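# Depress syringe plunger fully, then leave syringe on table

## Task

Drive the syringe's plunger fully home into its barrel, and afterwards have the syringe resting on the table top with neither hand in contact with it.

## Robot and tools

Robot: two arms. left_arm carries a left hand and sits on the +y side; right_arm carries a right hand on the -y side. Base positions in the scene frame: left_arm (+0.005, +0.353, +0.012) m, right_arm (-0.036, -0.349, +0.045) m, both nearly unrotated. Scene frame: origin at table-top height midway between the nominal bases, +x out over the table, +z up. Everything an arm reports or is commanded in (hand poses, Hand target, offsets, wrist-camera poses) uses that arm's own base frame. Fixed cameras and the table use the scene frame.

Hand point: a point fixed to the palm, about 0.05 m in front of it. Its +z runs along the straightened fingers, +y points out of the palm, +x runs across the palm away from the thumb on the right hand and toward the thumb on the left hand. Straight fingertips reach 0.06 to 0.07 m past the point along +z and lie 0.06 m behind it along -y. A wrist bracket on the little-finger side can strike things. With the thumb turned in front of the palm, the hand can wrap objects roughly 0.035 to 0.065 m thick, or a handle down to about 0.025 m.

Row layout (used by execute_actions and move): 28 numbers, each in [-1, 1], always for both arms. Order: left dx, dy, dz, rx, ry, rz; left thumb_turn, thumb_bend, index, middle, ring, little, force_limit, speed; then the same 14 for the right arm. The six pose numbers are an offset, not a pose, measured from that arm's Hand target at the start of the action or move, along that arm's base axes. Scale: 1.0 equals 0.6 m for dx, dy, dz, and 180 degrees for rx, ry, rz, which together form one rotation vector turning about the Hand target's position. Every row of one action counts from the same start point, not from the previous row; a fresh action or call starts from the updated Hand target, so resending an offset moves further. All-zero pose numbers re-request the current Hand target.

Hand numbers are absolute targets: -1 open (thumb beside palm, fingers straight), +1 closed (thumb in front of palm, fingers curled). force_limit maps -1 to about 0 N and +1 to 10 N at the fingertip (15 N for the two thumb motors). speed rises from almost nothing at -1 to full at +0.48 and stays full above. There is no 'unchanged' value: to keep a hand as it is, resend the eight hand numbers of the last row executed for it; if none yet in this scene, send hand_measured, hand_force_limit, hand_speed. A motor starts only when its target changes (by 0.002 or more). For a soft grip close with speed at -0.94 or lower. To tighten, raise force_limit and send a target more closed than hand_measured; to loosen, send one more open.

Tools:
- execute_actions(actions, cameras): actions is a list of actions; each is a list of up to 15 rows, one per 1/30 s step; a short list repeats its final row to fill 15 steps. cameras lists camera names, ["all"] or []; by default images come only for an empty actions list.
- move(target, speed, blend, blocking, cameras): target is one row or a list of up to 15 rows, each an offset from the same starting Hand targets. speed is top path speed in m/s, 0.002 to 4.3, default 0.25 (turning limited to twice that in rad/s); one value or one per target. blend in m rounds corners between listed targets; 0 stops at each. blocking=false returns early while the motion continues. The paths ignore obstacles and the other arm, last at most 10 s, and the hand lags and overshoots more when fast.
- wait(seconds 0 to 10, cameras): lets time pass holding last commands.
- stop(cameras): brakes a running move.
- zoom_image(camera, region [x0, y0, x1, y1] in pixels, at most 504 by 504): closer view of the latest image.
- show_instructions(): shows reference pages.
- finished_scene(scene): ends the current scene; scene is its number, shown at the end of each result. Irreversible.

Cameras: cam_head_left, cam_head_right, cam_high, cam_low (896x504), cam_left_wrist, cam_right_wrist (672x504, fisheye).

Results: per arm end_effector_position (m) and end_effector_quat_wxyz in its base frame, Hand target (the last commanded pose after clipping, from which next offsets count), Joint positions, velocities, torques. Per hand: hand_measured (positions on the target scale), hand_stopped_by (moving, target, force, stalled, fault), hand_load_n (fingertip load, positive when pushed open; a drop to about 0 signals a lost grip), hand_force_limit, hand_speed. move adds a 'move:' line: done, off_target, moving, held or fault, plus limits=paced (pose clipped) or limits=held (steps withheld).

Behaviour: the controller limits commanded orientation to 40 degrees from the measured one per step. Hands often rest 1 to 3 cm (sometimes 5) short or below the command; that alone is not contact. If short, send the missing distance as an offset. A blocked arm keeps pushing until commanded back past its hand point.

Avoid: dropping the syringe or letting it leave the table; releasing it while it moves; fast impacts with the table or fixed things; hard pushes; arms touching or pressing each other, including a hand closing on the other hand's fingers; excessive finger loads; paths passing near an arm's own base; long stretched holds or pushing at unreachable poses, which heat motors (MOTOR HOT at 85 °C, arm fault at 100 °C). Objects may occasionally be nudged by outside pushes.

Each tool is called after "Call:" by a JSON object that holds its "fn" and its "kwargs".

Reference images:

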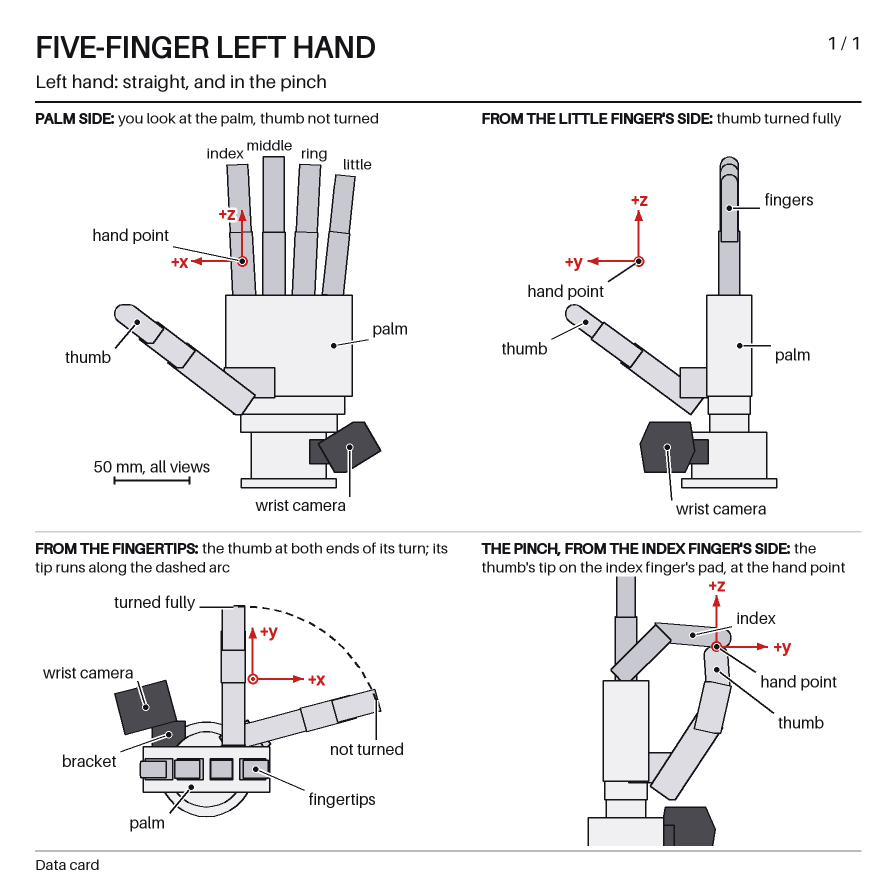

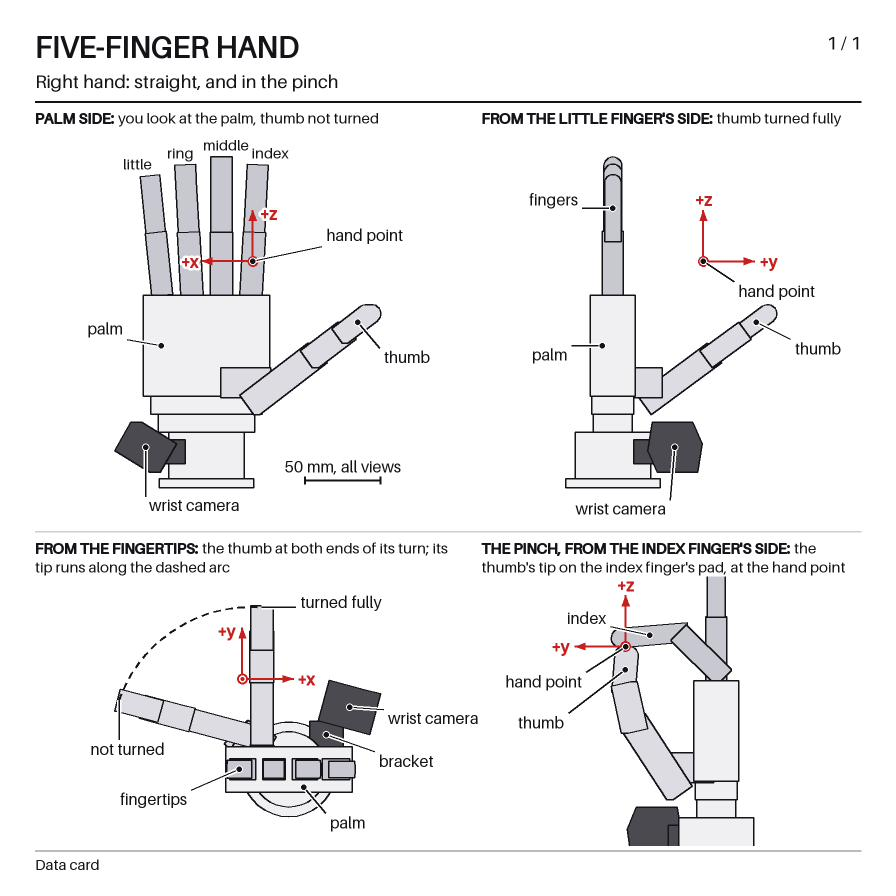

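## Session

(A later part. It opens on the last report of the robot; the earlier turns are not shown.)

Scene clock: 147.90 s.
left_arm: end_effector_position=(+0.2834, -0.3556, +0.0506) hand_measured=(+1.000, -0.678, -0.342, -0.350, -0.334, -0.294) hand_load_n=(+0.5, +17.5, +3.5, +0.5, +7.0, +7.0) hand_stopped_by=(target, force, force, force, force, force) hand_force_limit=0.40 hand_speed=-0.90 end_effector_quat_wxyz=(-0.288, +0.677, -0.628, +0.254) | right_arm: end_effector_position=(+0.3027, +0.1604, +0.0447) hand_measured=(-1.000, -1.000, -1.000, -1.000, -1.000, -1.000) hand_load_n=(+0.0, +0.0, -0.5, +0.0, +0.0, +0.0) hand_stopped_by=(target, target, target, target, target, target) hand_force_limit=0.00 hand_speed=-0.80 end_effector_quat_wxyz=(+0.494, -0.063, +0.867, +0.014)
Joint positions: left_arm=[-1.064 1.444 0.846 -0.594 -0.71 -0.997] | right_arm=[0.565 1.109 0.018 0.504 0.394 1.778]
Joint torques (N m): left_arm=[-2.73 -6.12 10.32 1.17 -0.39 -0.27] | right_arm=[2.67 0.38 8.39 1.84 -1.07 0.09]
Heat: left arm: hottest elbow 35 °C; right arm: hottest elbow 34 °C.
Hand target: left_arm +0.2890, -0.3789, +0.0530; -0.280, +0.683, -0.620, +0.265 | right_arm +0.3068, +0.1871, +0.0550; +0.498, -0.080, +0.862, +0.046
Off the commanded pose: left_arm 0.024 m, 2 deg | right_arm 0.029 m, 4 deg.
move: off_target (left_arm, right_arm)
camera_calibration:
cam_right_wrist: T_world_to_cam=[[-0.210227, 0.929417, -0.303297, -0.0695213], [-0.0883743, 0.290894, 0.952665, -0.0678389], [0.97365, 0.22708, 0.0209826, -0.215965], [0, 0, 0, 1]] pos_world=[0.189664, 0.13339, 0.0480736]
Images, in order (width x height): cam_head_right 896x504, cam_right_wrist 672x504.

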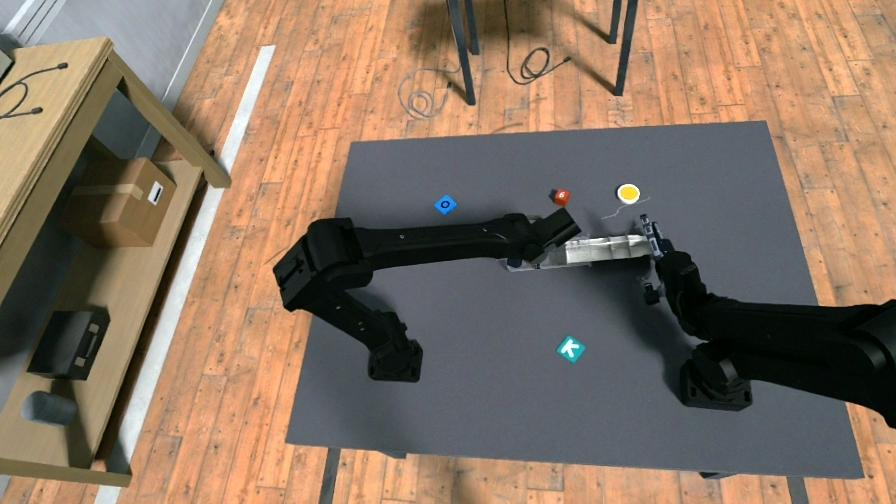

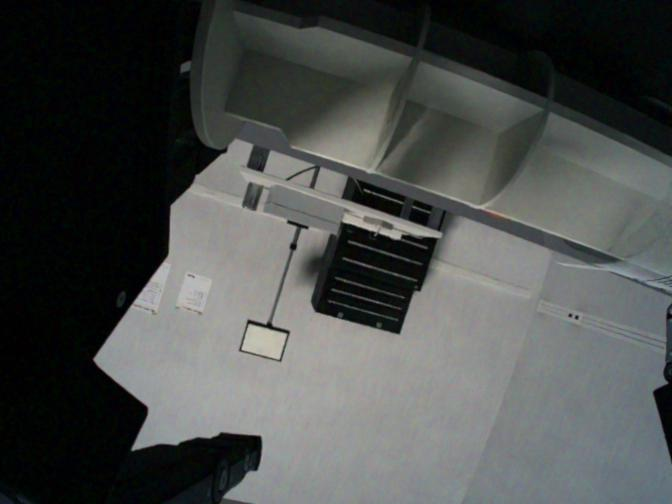

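Call:
{"fn": "move", "kwargs": {"target": [0,0,0,0,0,0,1,0.2,0.3,0.3,0.3,0.3,0.4,-0.9,-0.008,0.04,0.012,0,0,0.01,-1,-1,-1,-1,-1,-1,0,-0.8], "speed": 0.05, "cameras": ["cam_head_right","cam_left_wrist","cam_right_wrist"]}}

Scene clock: 151.53 s.
left_arm: end_effector_position=(+0.2829, -0.3496, +0.0494) hand_measured=(+1.000, -0.678, -0.342, -0.350, -0.334, -0.294) hand_load_n=(-4.0, +18.5, +4.0, +2.0, +8.0, +6.0) hand_stopped_by=(target, force, force, force, force, force) hand_force_limit=0.40 hand_speed=-0.90 end_effector_quat_wxyz=(-0.299, +0.668, -0.636, +0.245) | right_arm: end_effector_position=(+0.2985, +0.1693, +0.0451) hand_measured=(-1.000, -1.000, -1.000, -1.000, -1.000, -1.000) hand_load_n=(+0.0, +0.0, +0.0, +0.5, +0.0, +0.0) hand_stopped_by=(target, target, target, target, target, target) hand_force_limit=0.00 hand_speed=-0.80 end_effector_quat_wxyz=(+0.492, -0.063, +0.868, +0.008)
Joint positions: left_arm=[-1.064 1.445 0.846 -0.609 -0.722 -0.974] | right_arm=[0.64 1.09 0.031 0.444 0.465 1.822]
Joint torques (N m): left_arm=[-2.73 -6.42 10.22 1.69 0.1 -0.46] | right_arm=[4.01 -0.73 10.06 1.16 -1.72 -0.02]
Heat: left arm: hottest elbow 36 °C; right arm: hottest elbow 34 °C.
Hand target: left_arm +0.2890, -0.3789, +0.0529; -0.280, +0.683, -0.620, +0.265 | right_arm +0.3020, +0.2111, +0.0623; +0.498, -0.094, +0.861, +0.054
Off the commanded pose: left_arm 0.030 m, 4 deg | right_arm 0.045 m, 6 deg.
move: off_target (left_arm, right_arm)
camera_calibration:
cam_left_wrist: T_world_to_cam=[[0.67217, -0.251448, 0.696392, -0.313535], [-0.442021, -0.890839, 0.10499, -0.186483], [0.593974, -0.378391, -0.70994, -0.152538], [0, 0, 0, 1]] pos_world=[0.218923, -0.302683, 0.129629]
cam_right_wrist: T_world_to_cam=[[-0.205423, 0.927311, -0.312883, -0.0791845], [-0.082582, 0.302136, 0.949681, -0.0747095], [0.975183, 0.220925, 0.0145133, -0.213088], [0, 0, 0, 1]] pos_world=[0.185363, 0.143077, 0.0492673]
Images, in order (width x height): cam_head_right 896x504, cam_left_wrist 672x504, cam_right_wrist 672x504.

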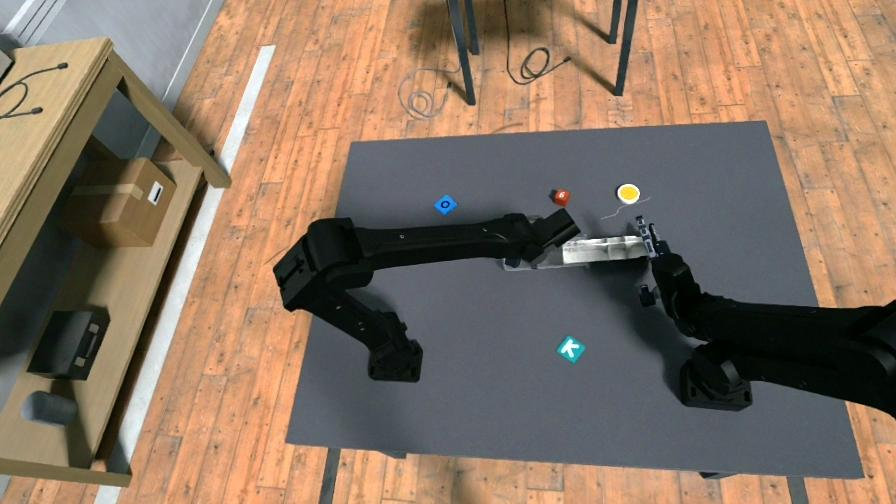

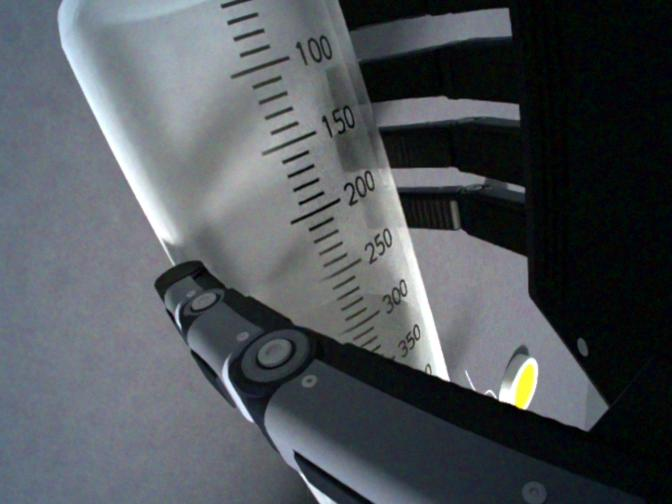

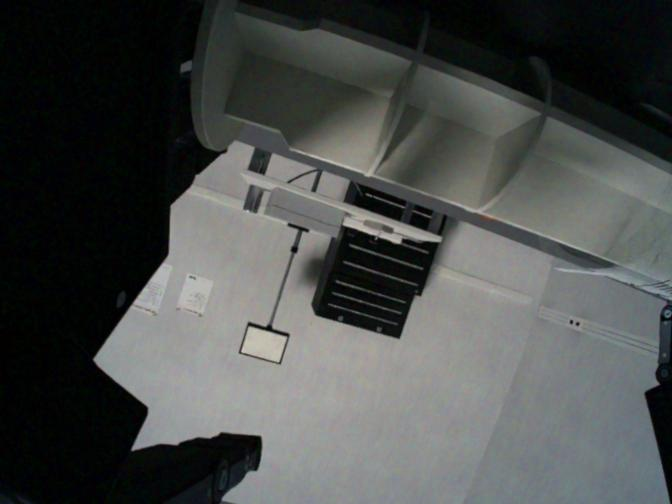

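Call:
{"fn": "move", "kwargs": {"target": [0,-0.04,0,0,0,0,1,0.2,0.3,0.3,0.3,0.3,0.4,-0.9,-0.008,0.04,0.01,0,0,0.01,-1,-1,-1,-1,-1,-1,0,-0.8], "speed": 0.05, "cameras": ["cam_head_right","cam_left_wrist"]}}

Scene clock: 155.30 s.
left_arm: end_effector_position=(+0.2824, -0.3474, +0.0471) hand_measured=(+1.000, -0.678, -0.342, -0.350, -0.334, -0.294) hand_load_n=(-10.0, +20.5, +4.5, +3.5, +10.0, +3.0) hand_stopped_by=(target, force, force, force, force, force) hand_force_limit=0.40 hand_speed=-0.90 end_effector_quat_wxyz=(-0.314, +0.658, -0.647, +0.222) | right_arm: end_effector_position=(+0.2944, +0.1751, +0.0448) hand_measured=(-1.000, -1.000, -1.000, -1.000, -1.000, -1.000) hand_load_n=(+0.0, -0.5, +0.0, +1.0, +0.0, +0.0) hand_stopped_by=(target, target, target, target, target, target) hand_force_limit=0.00 hand_speed=-0.80 end_effector_quat_wxyz=(+0.489, -0.064, +0.870, -0.003)
Joint positions: left_arm=[-1.07 1.473 0.878 -0.666 -0.739 -0.966] | right_arm=[0.703 1.067 0.045 0.372 0.53 1.859]
Joint torques (N m): left_arm=[-4.25 -5.66 12.07 2.61 0.47 -0.8] | right_arm=[5.42 -0.67 11.71 1.37 -2.52 -0.06]
Heat: left arm: hottest elbow 36 °C; right arm: hottest elbow 35 °C.
Hand target: left_arm +0.2889, -0.4029, +0.0528; -0.280, +0.683, -0.620, +0.265 | right_arm +0.2972, +0.2352, +0.0683; +0.497, -0.107, +0.859, +0.062
Off the commanded pose: left_arm 0.056 m, 8 deg | right_arm 0.064 m, 9 deg.
move: off_target (left_arm, right_arm)
camera_calibration:
cam_left_wrist: T_world_to_cam=[[0.679359, -0.29625, 0.671347, -0.327476], [-0.446285, -0.893039, 0.057534, -0.181752], [0.582495, -0.338699, -0.738907, -0.134695], [0, 0, 0, 1]] pos_world=[0.21982, -0.304947, 0.130781]
Images, in order (width x height): cam_head_right 896x504, cam_left_wrist 672x504.

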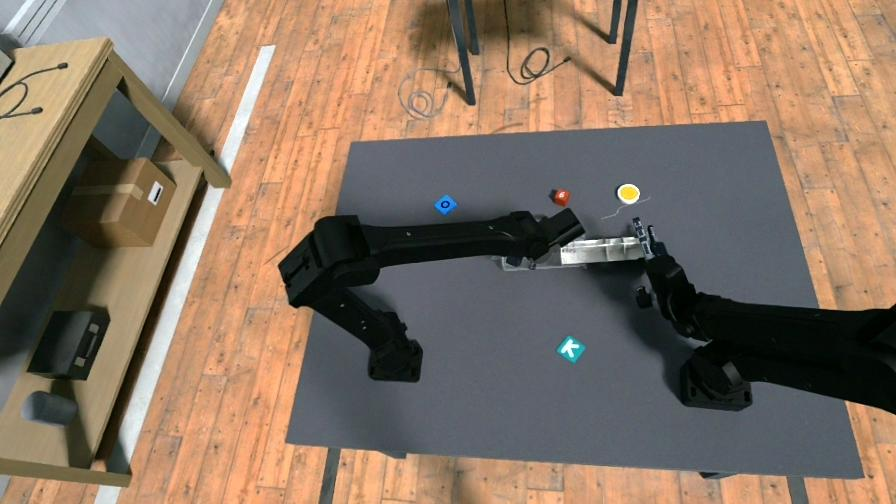

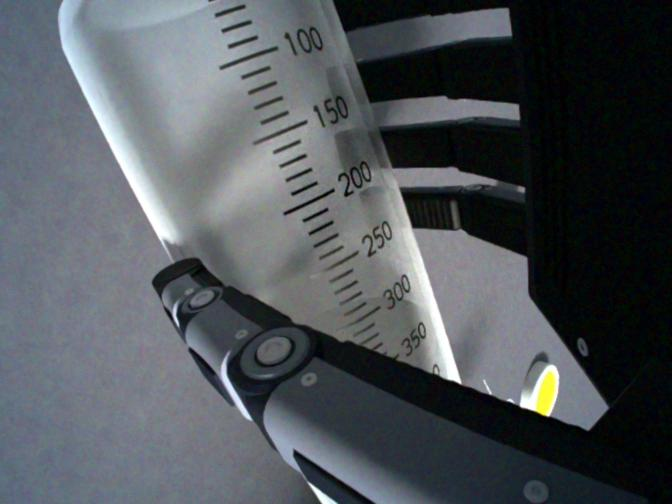

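Call:
{"fn": "move", "kwargs": {"target": [0,-0.04,0,0,0,0,1,0.2,0.3,0.3,0.3,0.3,0.4,-0.9,-0.006,0.033,0.006,0,0,0.01,-1,-1,-1,-1,-1,-1,0,-0.8], "speed": 0.05, "cameras": ["cam_head_right","cam_left_wrist"]}}

Call:
{"fn": "zoom_image", "kwargs": {"camera": "cam_head_right", "region": [470, 190, 710, 310]}}

Scene clock: 165.40 s.
left_arm: end_effector_position=(+0.2814, -0.3472, +0.0448) hand_measured=(+1.000, -0.678, -0.342, -0.352, -0.334, -0.294) hand_load_n=(-12.5, +21.5, +4.0, +5.0, +12.5, +0.5) hand_stopped_by=(target, force, force, force, force, force) hand_force_limit=0.40 hand_speed=-0.90 end_effector_quat_wxyz=(-0.330, +0.646, -0.659, +0.198) | right_arm: end_effector_position=(+0.2897, +0.1789, +0.0450) hand_measured=(-1.000, -1.000, -1.000, -1.000, -1.000, -1.000) hand_load_n=(+0.0, +0.0, +0.0, +1.0, +0.0, +0.0) hand_stopped_by=(target, target, target, target, target, target) hand_force_limit=0.00 hand_speed=-0.80 end_effector_quat_wxyz=(+0.487, -0.067, +0.871, -0.009)
Joint positions: left_arm=[-1.079 1.508 0.918 -0.731 -0.756 -0.96] | right_arm=[0.744 1.044 0.05 0.322 0.568 1.881]
Joint torques (N m): left_arm=[-5.19 -6.01 13.48 3.37 1.03 -1.09] | right_arm=[6.42 0.15 13.39 1.66 -3.12 -0.14]
Heat: left arm: hottest elbow 37 °C; right arm: hottest elbow 35 °C.
Hand target: left_arm +0.2890, -0.4268, +0.0529; -0.280, +0.683, -0.620, +0.265 | right_arm +0.2937, +0.2549, +0.0719; +0.496, -0.121, +0.857, +0.070
Off the commanded pose: left_arm 0.080 m, 11 deg | right_arm 0.081 m, 11 deg.
move: off_target (left_arm, right_arm)
camera_calibration:
cam_left_wrist: T_world_to_cam=[[0.685837, -0.345061, 0.640751, -0.342512], [-0.453784, -0.891092, 0.00583845, -0.176773], [0.568953, -0.294767, -0.767727, -0.115351], [0, 0, 0, 1]] pos_world=[0.22032, -0.30971, 0.131939]
Images, in order (width x height): cam_head_right 896x504, cam_left_wrist 672x504.

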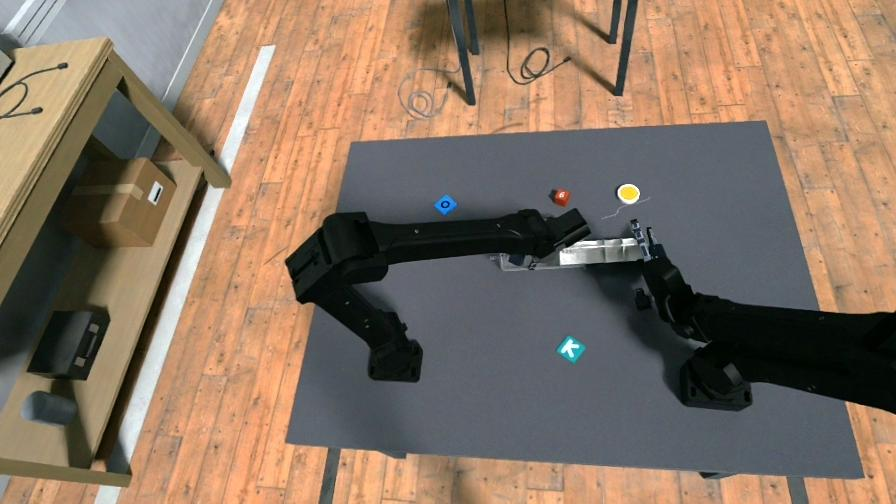

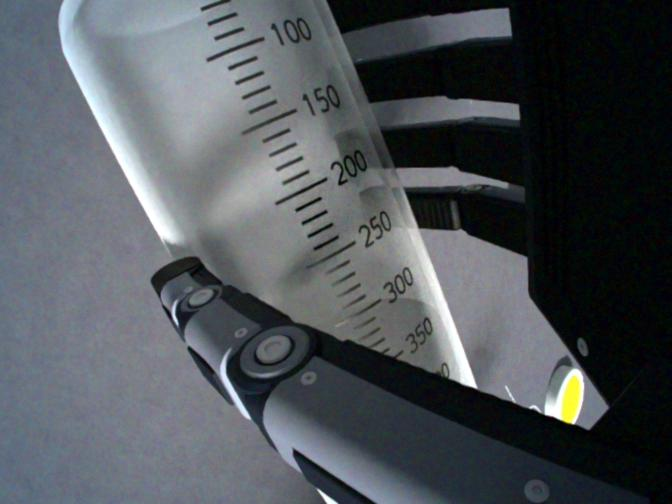

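Scaled by 2.100 from the camera's 896x504 image, which has a finer 1280x720 frame.

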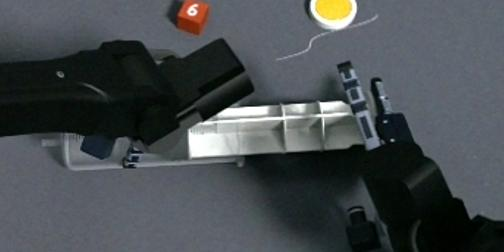

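Call:
{"fn": "move", "kwargs": {"target": [0,-0.01,0.01,-0.06,0,0,1,0.2,0.3,0.3,0.3,0.3,0.4,-0.9,-0.006,0.03,0.006,0,0,0.01,-1,-1,-1,-1,-1,-1,0,-0.8], "speed": 0.05, "cameras": ["cam_head_right","cam_left_wrist"]}}

Call:
{"fn": "zoom_image", "kwargs": {"camera": "cam_head_right", "region": [470, 190, 710, 310]}}

Scene clock: 191.67 s.
left_arm: end_effector_position=(+0.2786, -0.3637, +0.0475) hand_measured=(+1.000, -0.678, -0.342, -0.350, -0.332, -0.294) hand_load_n=(-10.5, +21.0, +12.5, +1.5, +4.0, +2.5) hand_stopped_by=(target, force, force, force, force, force) hand_force_limit=0.40 hand_speed=-0.90 end_effector_quat_wxyz=(-0.280, +0.663, -0.652, +0.238) | right_arm: end_effector_position=(+0.2852, +0.2116, +0.0445) hand_measured=(-1.000, -1.000, -1.000, -1.000, -1.000, -1.000) hand_load_n=(+0.0, +0.0, +1.5, +0.0, +0.0, +0.0) hand_stopped_by=(target, target, target, target, target, target) hand_force_limit=0.00 hand_speed=-0.80 end_effector_quat_wxyz=(+0.477, -0.100, +0.873, +0.012)
Joint positions: left_arm=[-1.068 1.469 0.877 -0.621 -0.677 -0.958] | right_arm=[0.814 1.101 0.096 0.311 0.551 1.894]
Joint torques (N m): left_arm=[-3.84 -8.29 9.58 6.15 1.48 -1.21] | right_arm=[4.6 -0.56 12.34 2.63 -2.13 -0.17]
Heat: left arm: hottest elbow 40 °C; right arm: hottest wrist yaw 45 °C.
Hand target: left_arm +0.2889, -0.4329, +0.0589; -0.214, +0.706, -0.593, +0.322 | right_arm +0.2899, +0.2729, +0.0753; +0.494, -0.134, +0.855, +0.077
Off the commanded pose: left_arm 0.071 m, 15 deg | right_arm 0.069 m, 9 deg.
move: off_target (left_arm, right_arm)
camera_calibration:
cam_left_wrist: T_world_to_cam=[[0.691413, -0.269301, 0.670392, -0.323488], [-0.465304, -0.875838, 0.128064, -0.189878], [0.552667, -0.400481, -0.730872, -0.15219], [0, 0, 0, 1]] pos_world=[0.219423, -0.314368, 0.129948]
Images, in order (width x height): cam_head_right 896x504, cam_left_wrist 672x504.

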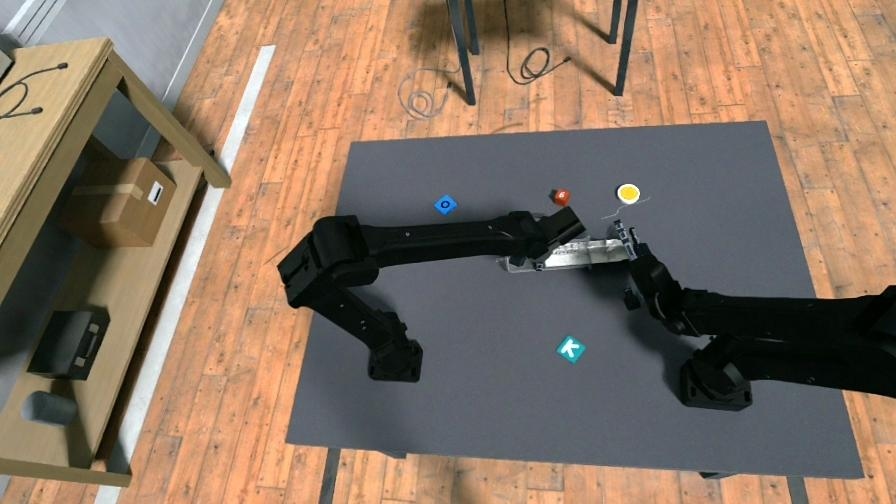

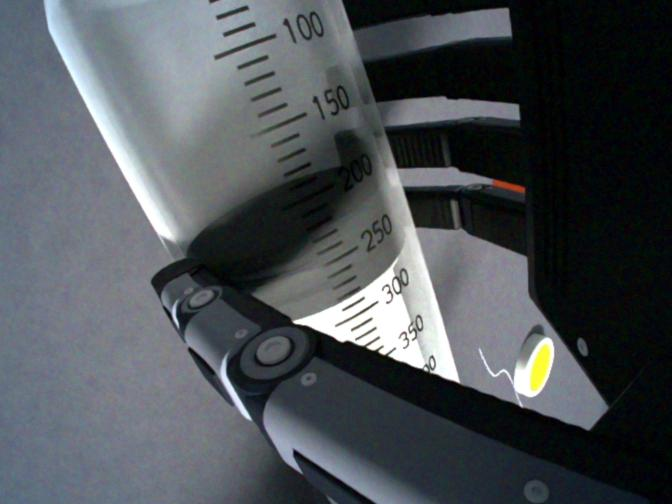

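Scaled by 2.100 from the camera's 896x504 image, which has a finer 1280x720 frame.

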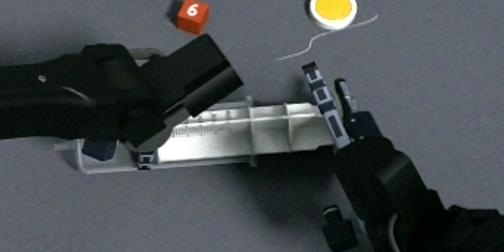

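Call:
{"fn": "move", "kwargs": {"target": [0,0,0,0,0,0,1,0.2,0.3,0.3,0.3,0.3,0.4,-0.9,-0.012,0.04,0.004,0,0,0.02,-1,-1,-1,-1,-1,-1,0,-0.8], "speed": 0.05, "cameras": ["cam_head_right","cam_left_wrist","cam_right_wrist"]}}

Scene clock: 196.60 s.
left_arm: end_effector_position=(+0.2791, -0.3667, +0.0478) hand_measured=(+1.000, -0.678, -0.342, -0.350, -0.332, -0.294) hand_load_n=(-10.0, +21.5, +13.0, +1.5, +4.0, +2.5) hand_stopped_by=(target, force, force, force, force, force) hand_force_limit=0.40 hand_speed=-0.90 end_effector_quat_wxyz=(-0.276, +0.666, -0.649, +0.243) | right_arm: end_effector_position=(+0.2808, +0.2312, +0.0454) hand_measured=(-1.000, -1.000, -1.000, -1.000, -1.000, -1.000) hand_load_n=(+0.0, +0.0, +1.5, +0.0, +0.0, +0.5) hand_stopped_by=(target, target, target, target, target, target) hand_force_limit=0.00 hand_speed=-0.80 end_effector_quat_wxyz=(+0.474, -0.120, +0.872, +0.026)
Joint positions: left_arm=[-1.068 1.469 0.876 -0.609 -0.672 -0.964] | right_arm=[0.854 1.132 0.119 0.318 0.54 1.894]
Joint torques (N m): left_arm=[-3.78 -8 9.61 5.87 1.28 -1.16] | right_arm=[4.66 -0.97 12.62 2.77 -2.31 -0.3]
Heat: left arm: hottest elbow 39 °C; right arm: hottest wrist yaw 44 °C.
Hand target: left_arm +0.2889, -0.4330, +0.0589; -0.214, +0.707, -0.593, +0.322 | right_arm +0.2827, +0.2969, +0.0778; +0.492, -0.161, +0.851, +0.093
Off the commanded pose: left_arm 0.068 m, 14 deg | right_arm 0.073 m, 10 deg.
move: off_target (left_arm, right_arm)
camera_calibration:
cam_left_wrist: T_world_to_cam=[[0.691114, -0.257218, 0.675426, -0.32063], [-0.463371, -0.874882, 0.140957, -0.193138], [0.554662, -0.41039, -0.72383, -0.157979], [0, 0, 0, 1]] pos_world=[0.219722, -0.316278, 0.129436]
cam_right_wrist: T_world_to_cam=[[-0.323163, 0.887563, -0.328325, -0.0972702], [-0.0841895, 0.318601, 0.944143, -0.0981854], [0.942591, 0.332754, -0.0282367, -0.224279], [0, 0, 0, 1]] pos_world=[0.171703, 0.192245, 0.0544319]
Images, in order (width x height): cam_head_right 896x504, cam_left_wrist 672x504, cam_right_wrist 672x504.

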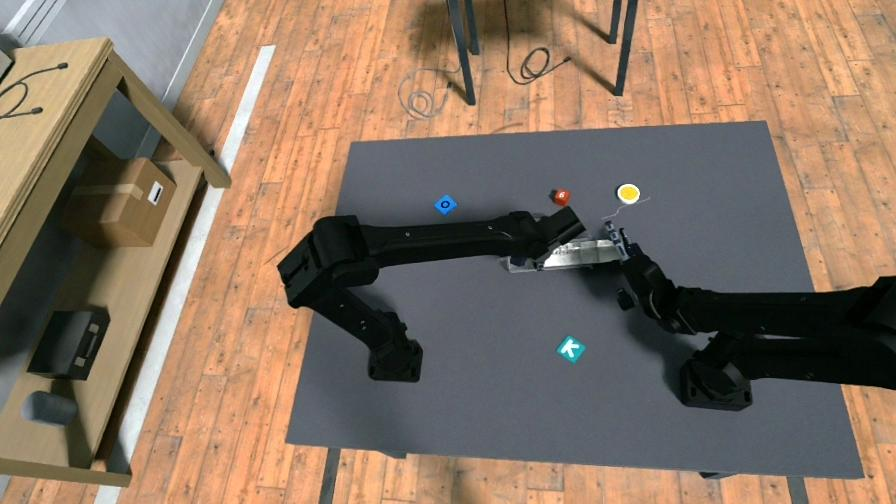

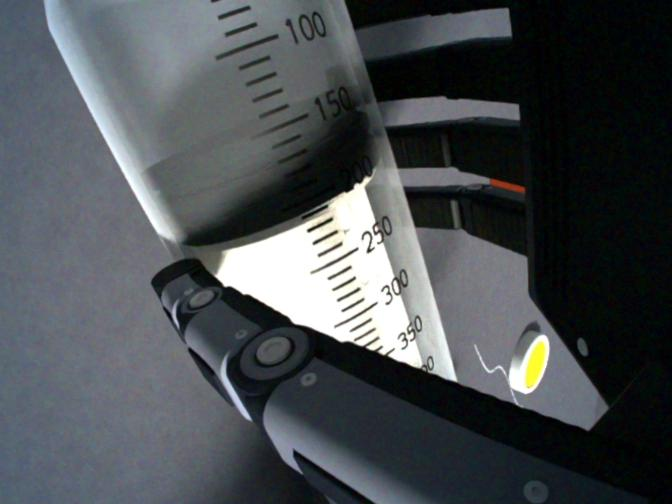

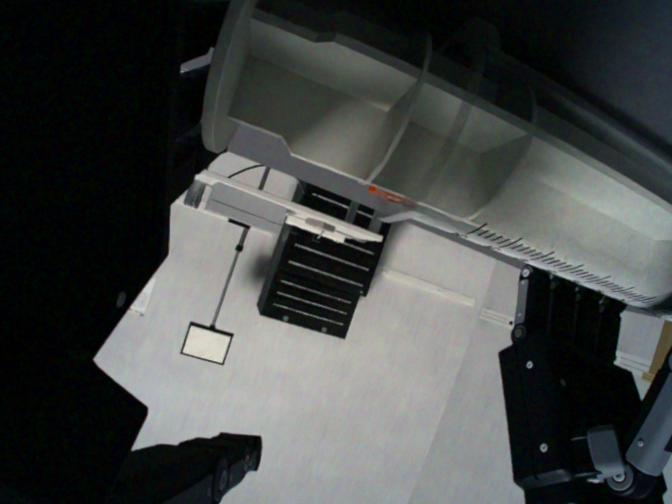

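Call:
{"fn": "move", "kwargs": {"target": [0,0,0,0,0,0,1,0.2,0.3,0.3,0.3,0.3,0.4,-0.9,-0.012,0.05,0.002,0,0,0.02,-1,-1,-1,-1,-1,-1,0,-0.8], "speed": 0.05, "cameras": ["cam_head_right","cam_left_wrist","cam_right_wrist"]}}

Scene clock: 200.27 s.
left_arm: end_effector_position=(+0.2798, -0.3679, +0.0480) hand_measured=(+1.000, -0.678, -0.342, -0.350, -0.332, -0.294) hand_load_n=(-9.0, +21.0, +13.5, +1.5, +3.5, +2.0) hand_stopped_by=(target, force, force, force, force, force) hand_force_limit=0.40 hand_speed=-0.90 end_effector_quat_wxyz=(-0.274, +0.671, -0.644, +0.246) | right_arm: end_effector_position=(+0.2772, +0.2587, +0.0460) hand_measured=(-1.000, -1.000, -1.000, -1.000, -1.000, -1.000) hand_load_n=(+0.0, +0.0, +1.5, +0.0, +0.0, +0.0) hand_stopped_by=(target, target, target, target, target, target) hand_force_limit=0.00 hand_speed=-0.80 end_effector_quat_wxyz=(+0.471, -0.144, +0.869, +0.041)
Joint positions: left_arm=[-1.068 1.469 0.875 -0.605 -0.673 -0.977] | right_arm=[0.905 1.191 0.158 0.337 0.531 1.894]
Joint torques (N m): left_arm=[-3.96 -7.88 9.63 5.81 1.23 -1.06] | right_arm=[4.72 -1.26 12.75 2.8 -2.33 -0.35]
Heat: left arm: hottest elbow 39 °C; right arm: hottest wrist yaw 44 °C.
Hand target: left_arm +0.2889, -0.4328, +0.0587; -0.214, +0.707, -0.593, +0.322 | right_arm +0.2756, +0.3271, +0.0791; +0.489, -0.188, +0.845, +0.108
Off the commanded pose: left_arm 0.067 m, 13 deg | right_arm 0.076 m, 10 deg.
move: off_target (left_arm, right_arm)
camera_calibration:
cam_left_wrist: T_world_to_cam=[[0.691719, -0.242596, 0.6802, -0.316535], [-0.455054, -0.877791, 0.149693, -0.19764], [0.560758, -0.413074, -0.717579, -0.161746], [0, 0, 0, 1]] pos_world=[0.219717, -0.31709, 0.128827]
cam_right_wrist: T_world_to_cam=[[-0.375219, 0.868388, -0.324212, -0.103451], [-0.0980071, 0.31064, 0.945462, -0.102016], [0.92174, 0.38653, -0.0314497, -0.237913], [0, 0, 0, 1]] pos_world=[0.170479, 0.213487, 0.0554298]
Images, in order (width x height): cam_head_right 896x504, cam_left_wrist 672x504, cam_right_wrist 672x504.

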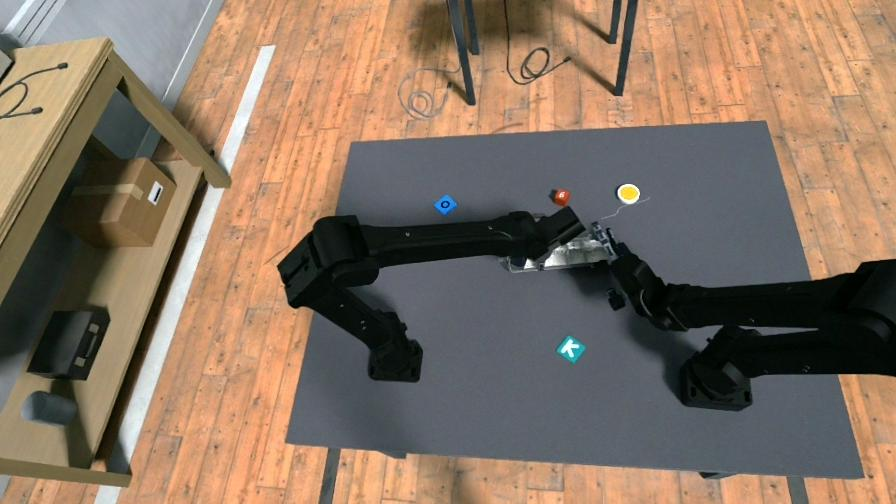

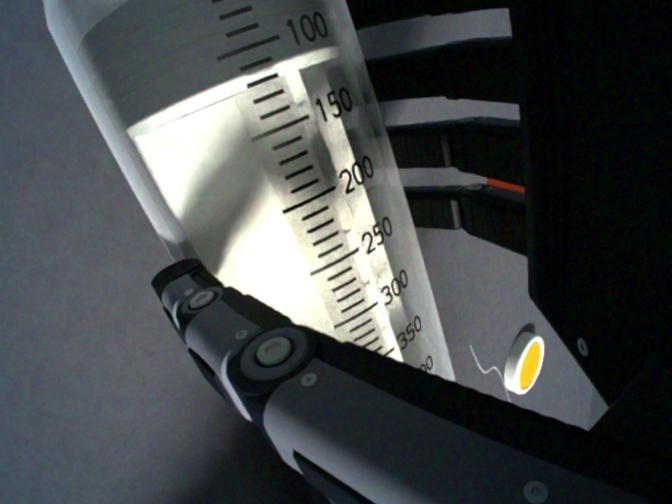

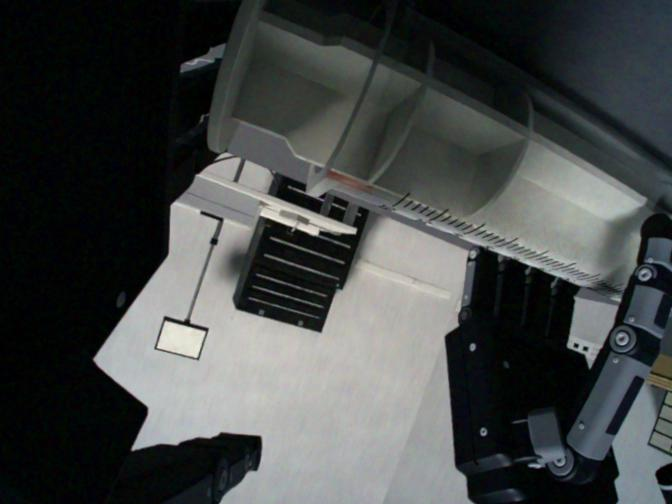

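Call:
{"fn": "move", "kwargs": {"target": [0,0,0,0,0,0,1,0.2,0.3,0.3,0.3,0.3,0.4,-0.9,-0.01,0.04,0.002,0,0,0.015,-1,-1,-1,-1,-1,-1,0,-0.8], "speed": 0.05, "cameras": ["cam_low","cam_left_wrist","cam_right_wrist"]}}

Scene clock: 205.83 s.
left_arm: end_effector_position=(+0.2803, -0.3682, +0.0483) hand_measured=(+1.000, -0.678, -0.344, -0.350, -0.332, -0.294) hand_load_n=(-8.0, +20.5, +14.0, +1.5, +3.5, +1.5) hand_stopped_by=(target, force, force, force, force, force) hand_force_limit=0.40 hand_speed=-0.90 end_effector_quat_wxyz=(-0.274, +0.673, -0.641, +0.247) | right_arm: end_effector_position=(+0.2752, +0.2733, +0.0459) hand_measured=(-1.000, -1.000, -1.000, -1.000, -1.000, -1.000) hand_load_n=(-0.5, +0.0, +2.0, +0.0, +0.0, +0.0) hand_stopped_by=(target, target, target, target, target, target) hand_force_limit=0.00 hand_speed=-0.80 end_effector_quat_wxyz=(+0.470, -0.157, +0.868, +0.045)
Joint positions: left_arm=[-1.068 1.469 0.875 -0.604 -0.675 -0.984] | right_arm=[0.934 1.222 0.182 0.34 0.535 1.894]
Joint torques (N m): left_arm=[-3.96 -7.88 9.63 5.82 1.28 -1.01] | right_arm=[5.42 -1.49 13.45 2.88 -2.69 -0.4]
Heat: left arm: hottest elbow 39 °C; right arm: hottest wrist yaw 44 °C.
Hand target: left_arm +0.2890, -0.4330, +0.0589; -0.214, +0.706, -0.593, +0.322 | right_arm +0.2696, +0.3510, +0.0802; +0.486, -0.208, +0.840, +0.120
Off the commanded pose: left_arm 0.066 m, 13 deg | right_arm 0.085 m, 11 deg.
move: off_target (left_arm, right_arm)
camera_calibration:
cam_left_wrist: T_world_to_cam=[[0.691612, -0.236195, 0.682558, -0.314922], [-0.450637, -0.879633, 0.152223, -0.199745], [0.564446, -0.412865, -0.714803, -0.163032], [0, 0, 0, 1]] pos_world=[0.219814, -0.317395, 0.128823]
cam_right_wrist: T_world_to_cam=[[-0.398333, 0.856476, -0.3283, -0.107046], [-0.105396, 0.312812, 0.943949, -0.105188], [0.911166, 0.410607, -0.0343345, -0.245284], [0, 0, 0, 1]] pos_world=[0.169768, 0.225301, 0.0557272]
Images, in order (width x height): cam_low 896x504, cam_left_wrist 672x504, cam_right_wrist 672x504.

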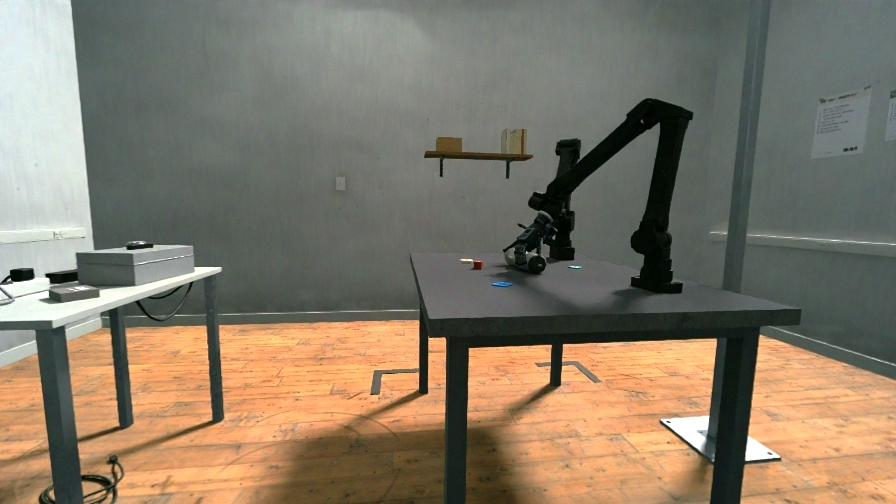

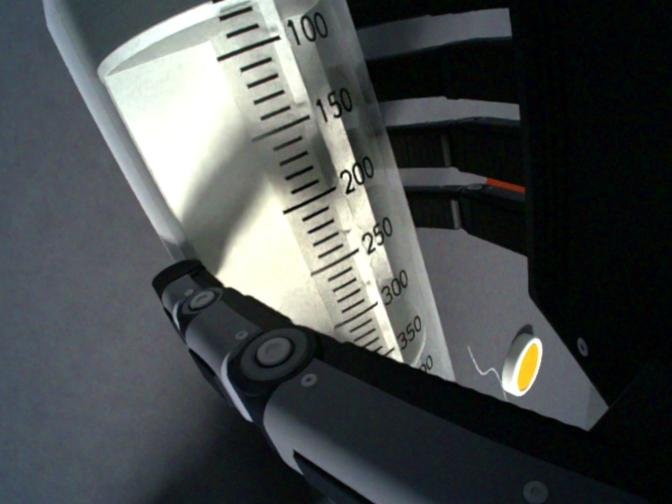

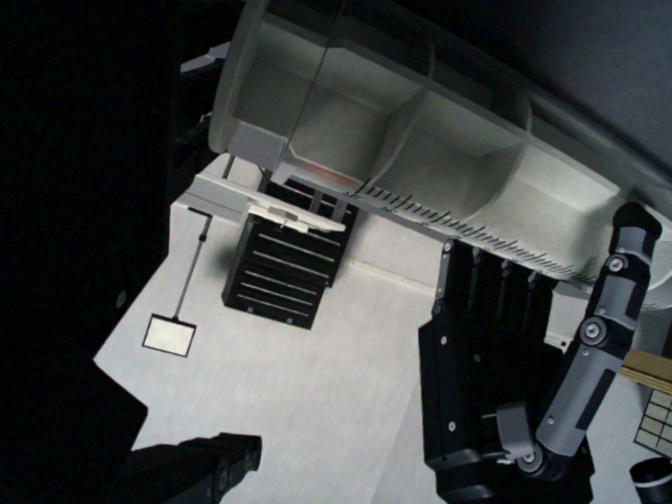

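Call:
{"fn": "move", "kwargs": {"target": [0,0,0,0,0,0,1,0.2,0.3,0.3,0.3,0.3,0.4,-0.9,-0.006,0.025,0.002,0,0,0.01,-1,-1,-1,-1,-1,-1,0,-0.8], "speed": 0.05, "cameras": ["cam_low","cam_left_wrist","cam_head_right"]}}

Call:
{"fn": "zoom_image", "kwargs": {"camera": "cam_low", "region": [480, 230, 580, 290]}}

Call:
{"fn": "zoom_image", "kwargs": {"camera": "cam_head_right", "region": [470, 205, 650, 295]}}

Scene clock: 210.77 s.
left_arm: end_effector_position=(+0.2806, -0.3680, +0.0482) hand_measured=(+1.000, -0.678, -0.344, -0.350, -0.332, -0.294) hand_load_n=(-7.5, +20.5, +14.5, +2.0, +3.5, +1.5) hand_stopped_by=(target, force, force, force, force, force) hand_force_limit=0.40 hand_speed=-0.90 end_effector_quat_wxyz=(-0.275, +0.674, -0.639, +0.248) | right_arm: end_effector_position=(+0.2763, +0.2751, +0.0460) hand_measured=(-1.000, -1.000, -1.000, -1.000, -1.000, -1.000) hand_load_n=(+0.0, +0.0, +2.5, +0.0, +0.0, +0.0) hand_stopped_by=(target, target, target, target, target, target) hand_force_limit=0.00 hand_speed=-0.80 end_effector_quat_wxyz=(+0.471, -0.157, +0.867, +0.043)
Joint positions: left_arm=[-1.068 1.469 0.874 -0.604 -0.677 -0.99] | right_arm=[0.938 1.23 0.188 0.34 0.542 1.894]
Joint torques (N m): left_arm=[-3.9 -7.82 9.68 5.81 1.33 -0.96] | right_arm=[6.65 -1.61 14.37 2.71 -3.26 -0.47]
Heat: left arm: hottest elbow 39 °C; right arm: hottest wrist yaw 46 °C.
Hand target: left_arm +0.2889, -0.4329, +0.0588; -0.214, +0.706, -0.593, +0.322 | right_arm +0.2660, +0.3660, +0.0814; +0.484, -0.221, +0.837, +0.127
Off the commanded pose: left_arm 0.066 m, 13 deg | right_arm 0.098 m, 13 deg.
move: off_target (left_arm, right_arm)
camera_calibration:
cam_left_wrist: T_world_to_cam=[[0.691746, -0.231172, 0.684139, -0.313261], [-0.44658, -0.881443, 0.153705, -0.201317], [0.567497, -0.411848, -0.712971, -0.163734], [0, 0, 0, 1]] pos_world=[0.219711, -0.3173, 0.12852]
Images, in order (width x height): cam_head_right 896x504, cam_low 896x504, cam_left_wrist 672x504.

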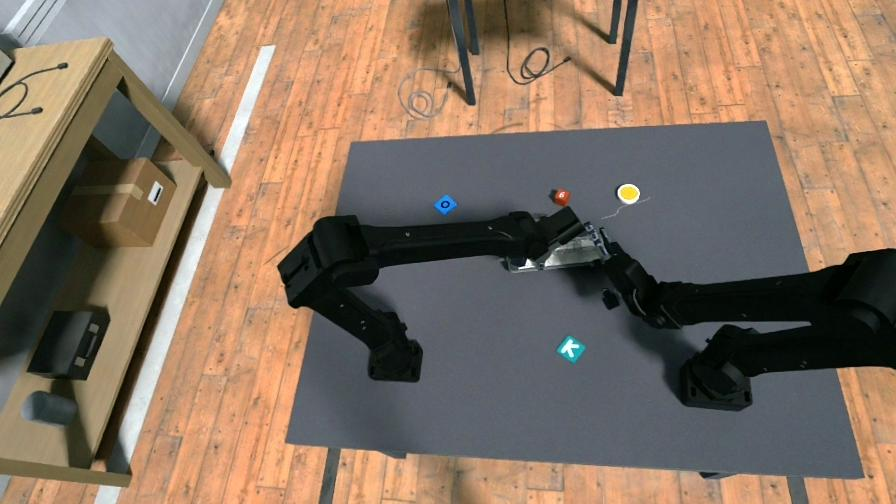

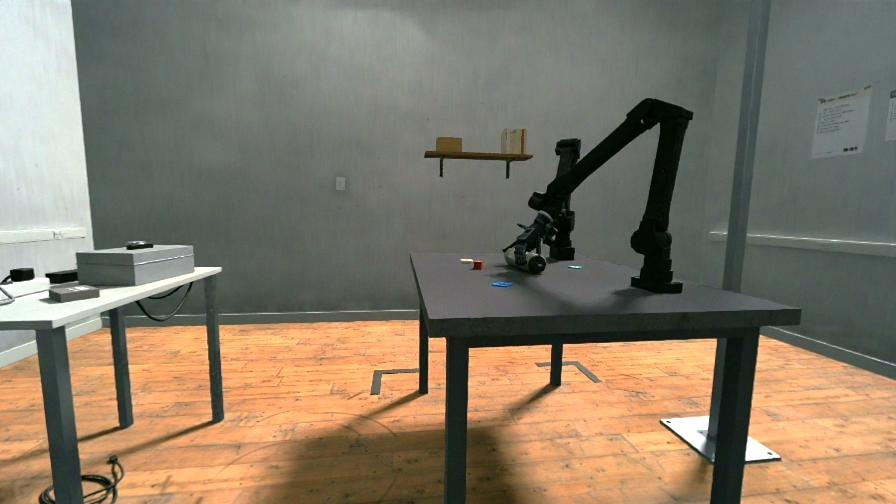

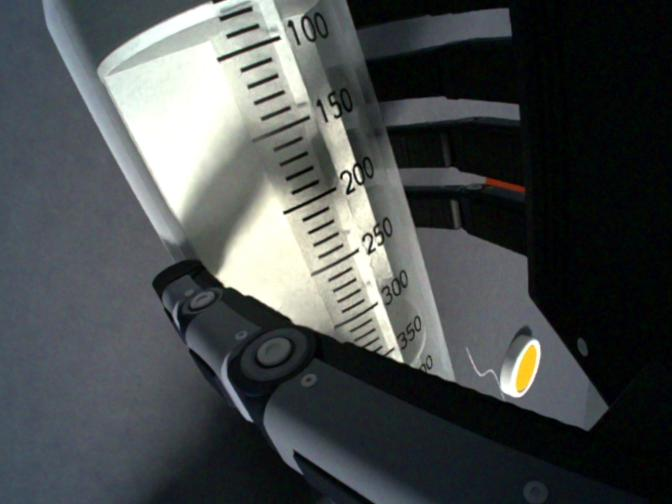

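Scaled by 5.040 from the camera's 896x504 image, which has a finer 1280x720 frame.

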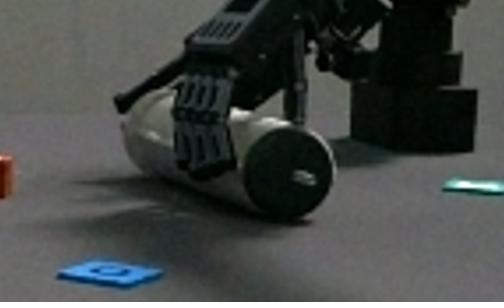

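Scaled by 2.800 from the camera's 896x504 image, which has a finer 1280x720 frame.

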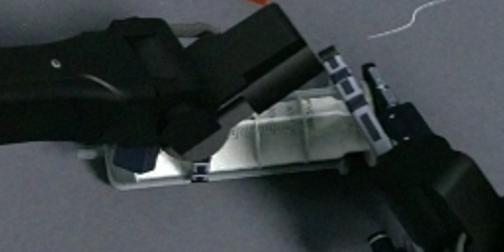

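Call:
{"fn": "move", "kwargs": {"target": [[0,0.085,-0.008,0.05,0,0,1,0.2,0.3,0.3,0.3,0.3,0.4,-0.9,0.02,-0.2,0,0,0,-0.02,-1,-1,-1,-1,-1,-1,0,-0.8],[0,0.085,-0.008,0.05,0,0,1,0.2,0.3,0.3,0.3,0.3,0.4,-0.9,0.06,-0.42,0.06,0,0,-0.05,-1,-1,-1,-1,-1,-1,0,-0.8]], "speed": [0.1,0.15], "blend": [0.03,0], "cameras": ["cam_head_right","cam_left_wrist"]}}

Call:
{"fn": "zoom_image", "kwargs": {"camera": "cam_head_right", "region": [470, 205, 650, 295]}}

Scene clock: 221.97 s.
left_arm: end_effector_position=(+0.2839, -0.3692, +0.0500) hand_measured=(+1.000, -0.678, -0.344, -0.350, -0.332, -0.294) hand_load_n=(-1.5, +20.5, +16.5, +2.0, +3.5, +0.5) hand_stopped_by=(target, force, force, force, force, force) hand_force_limit=0.40 hand_speed=-0.90 end_effector_quat_wxyz=(-0.275, +0.680, -0.629, +0.258) | right_arm: end_effector_position=(+0.2878, +0.1159, +0.0922) hand_measured=(-1.000, -1.000, -1.000, -1.000, -1.000, -1.000) hand_load_n=(+0.0, +0.0, +0.0, +0.0, +0.0, +0.0) hand_stopped_by=(target, target, target, target, target, target) hand_force_limit=0.00 hand_speed=-0.80 end_effector_quat_wxyz=(+0.472, -0.147, +0.864, +0.097)
Joint positions: left_arm=[-1.068 1.465 0.868 -0.586 -0.687 -1.006] | right_arm=[-0.034 0.602 0.08 -0.083 -0.34 1.378]
Joint torques (N m): left_arm=[-2.26 -9.23 7.73 1.98 -0.65 -0.22] | right_arm=[-0.73 0.85 12.9 1.35 -0.21 -0.14]
Heat: left arm: hottest elbow 38 °C; right arm: hottest wrist yaw 48 °C.
Hand target: left_arm +0.2888, -0.3818, +0.0540; -0.269, +0.687, -0.616, +0.275 | right_arm +0.3019, +0.1140, +0.1175; +0.493, -0.155, +0.852, +0.089
Off the commanded pose: left_arm 0.014 m, 3 deg | right_arm 0.029 m, 3 deg.
move: off_target (left_arm, right_arm)
camera_calibration:
cam_left_wrist: T_world_to_cam=[[0.683688, -0.205632, 0.700205, -0.306103], [-0.434395, -0.885657, 0.164053, -0.206682], [0.586406, -0.416326, -0.694838, -0.172768], [0, 0, 0, 1]] pos_world=[0.22081, -0.317922, 0.128196]
Images, in order (width x height): cam_head_right 896x504, cam_left_wrist 672x504.

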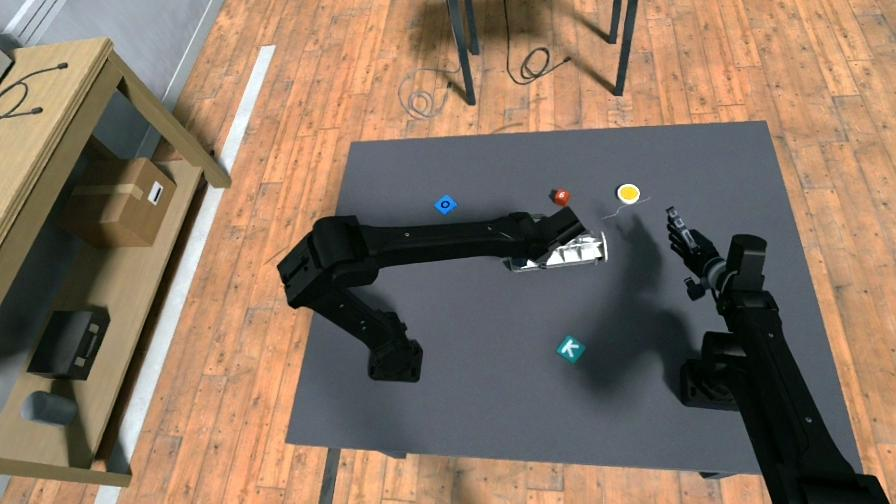

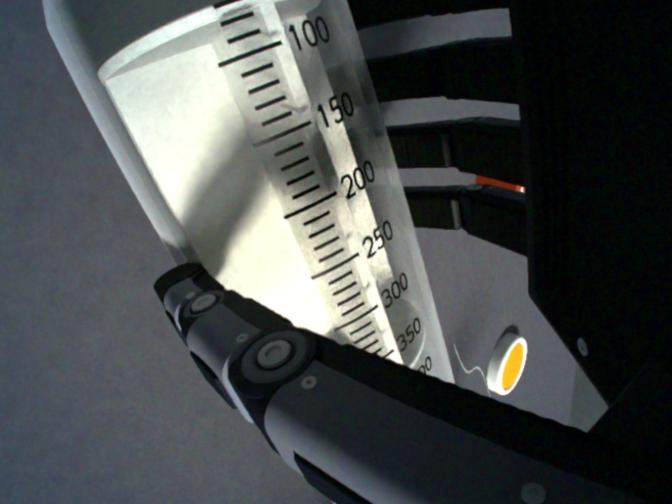

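Scaled by 2.800 from the camera's 896x504 image, which has a finer 1280x720 frame.

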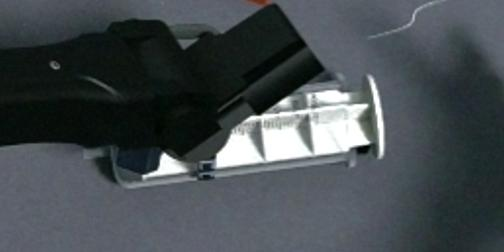

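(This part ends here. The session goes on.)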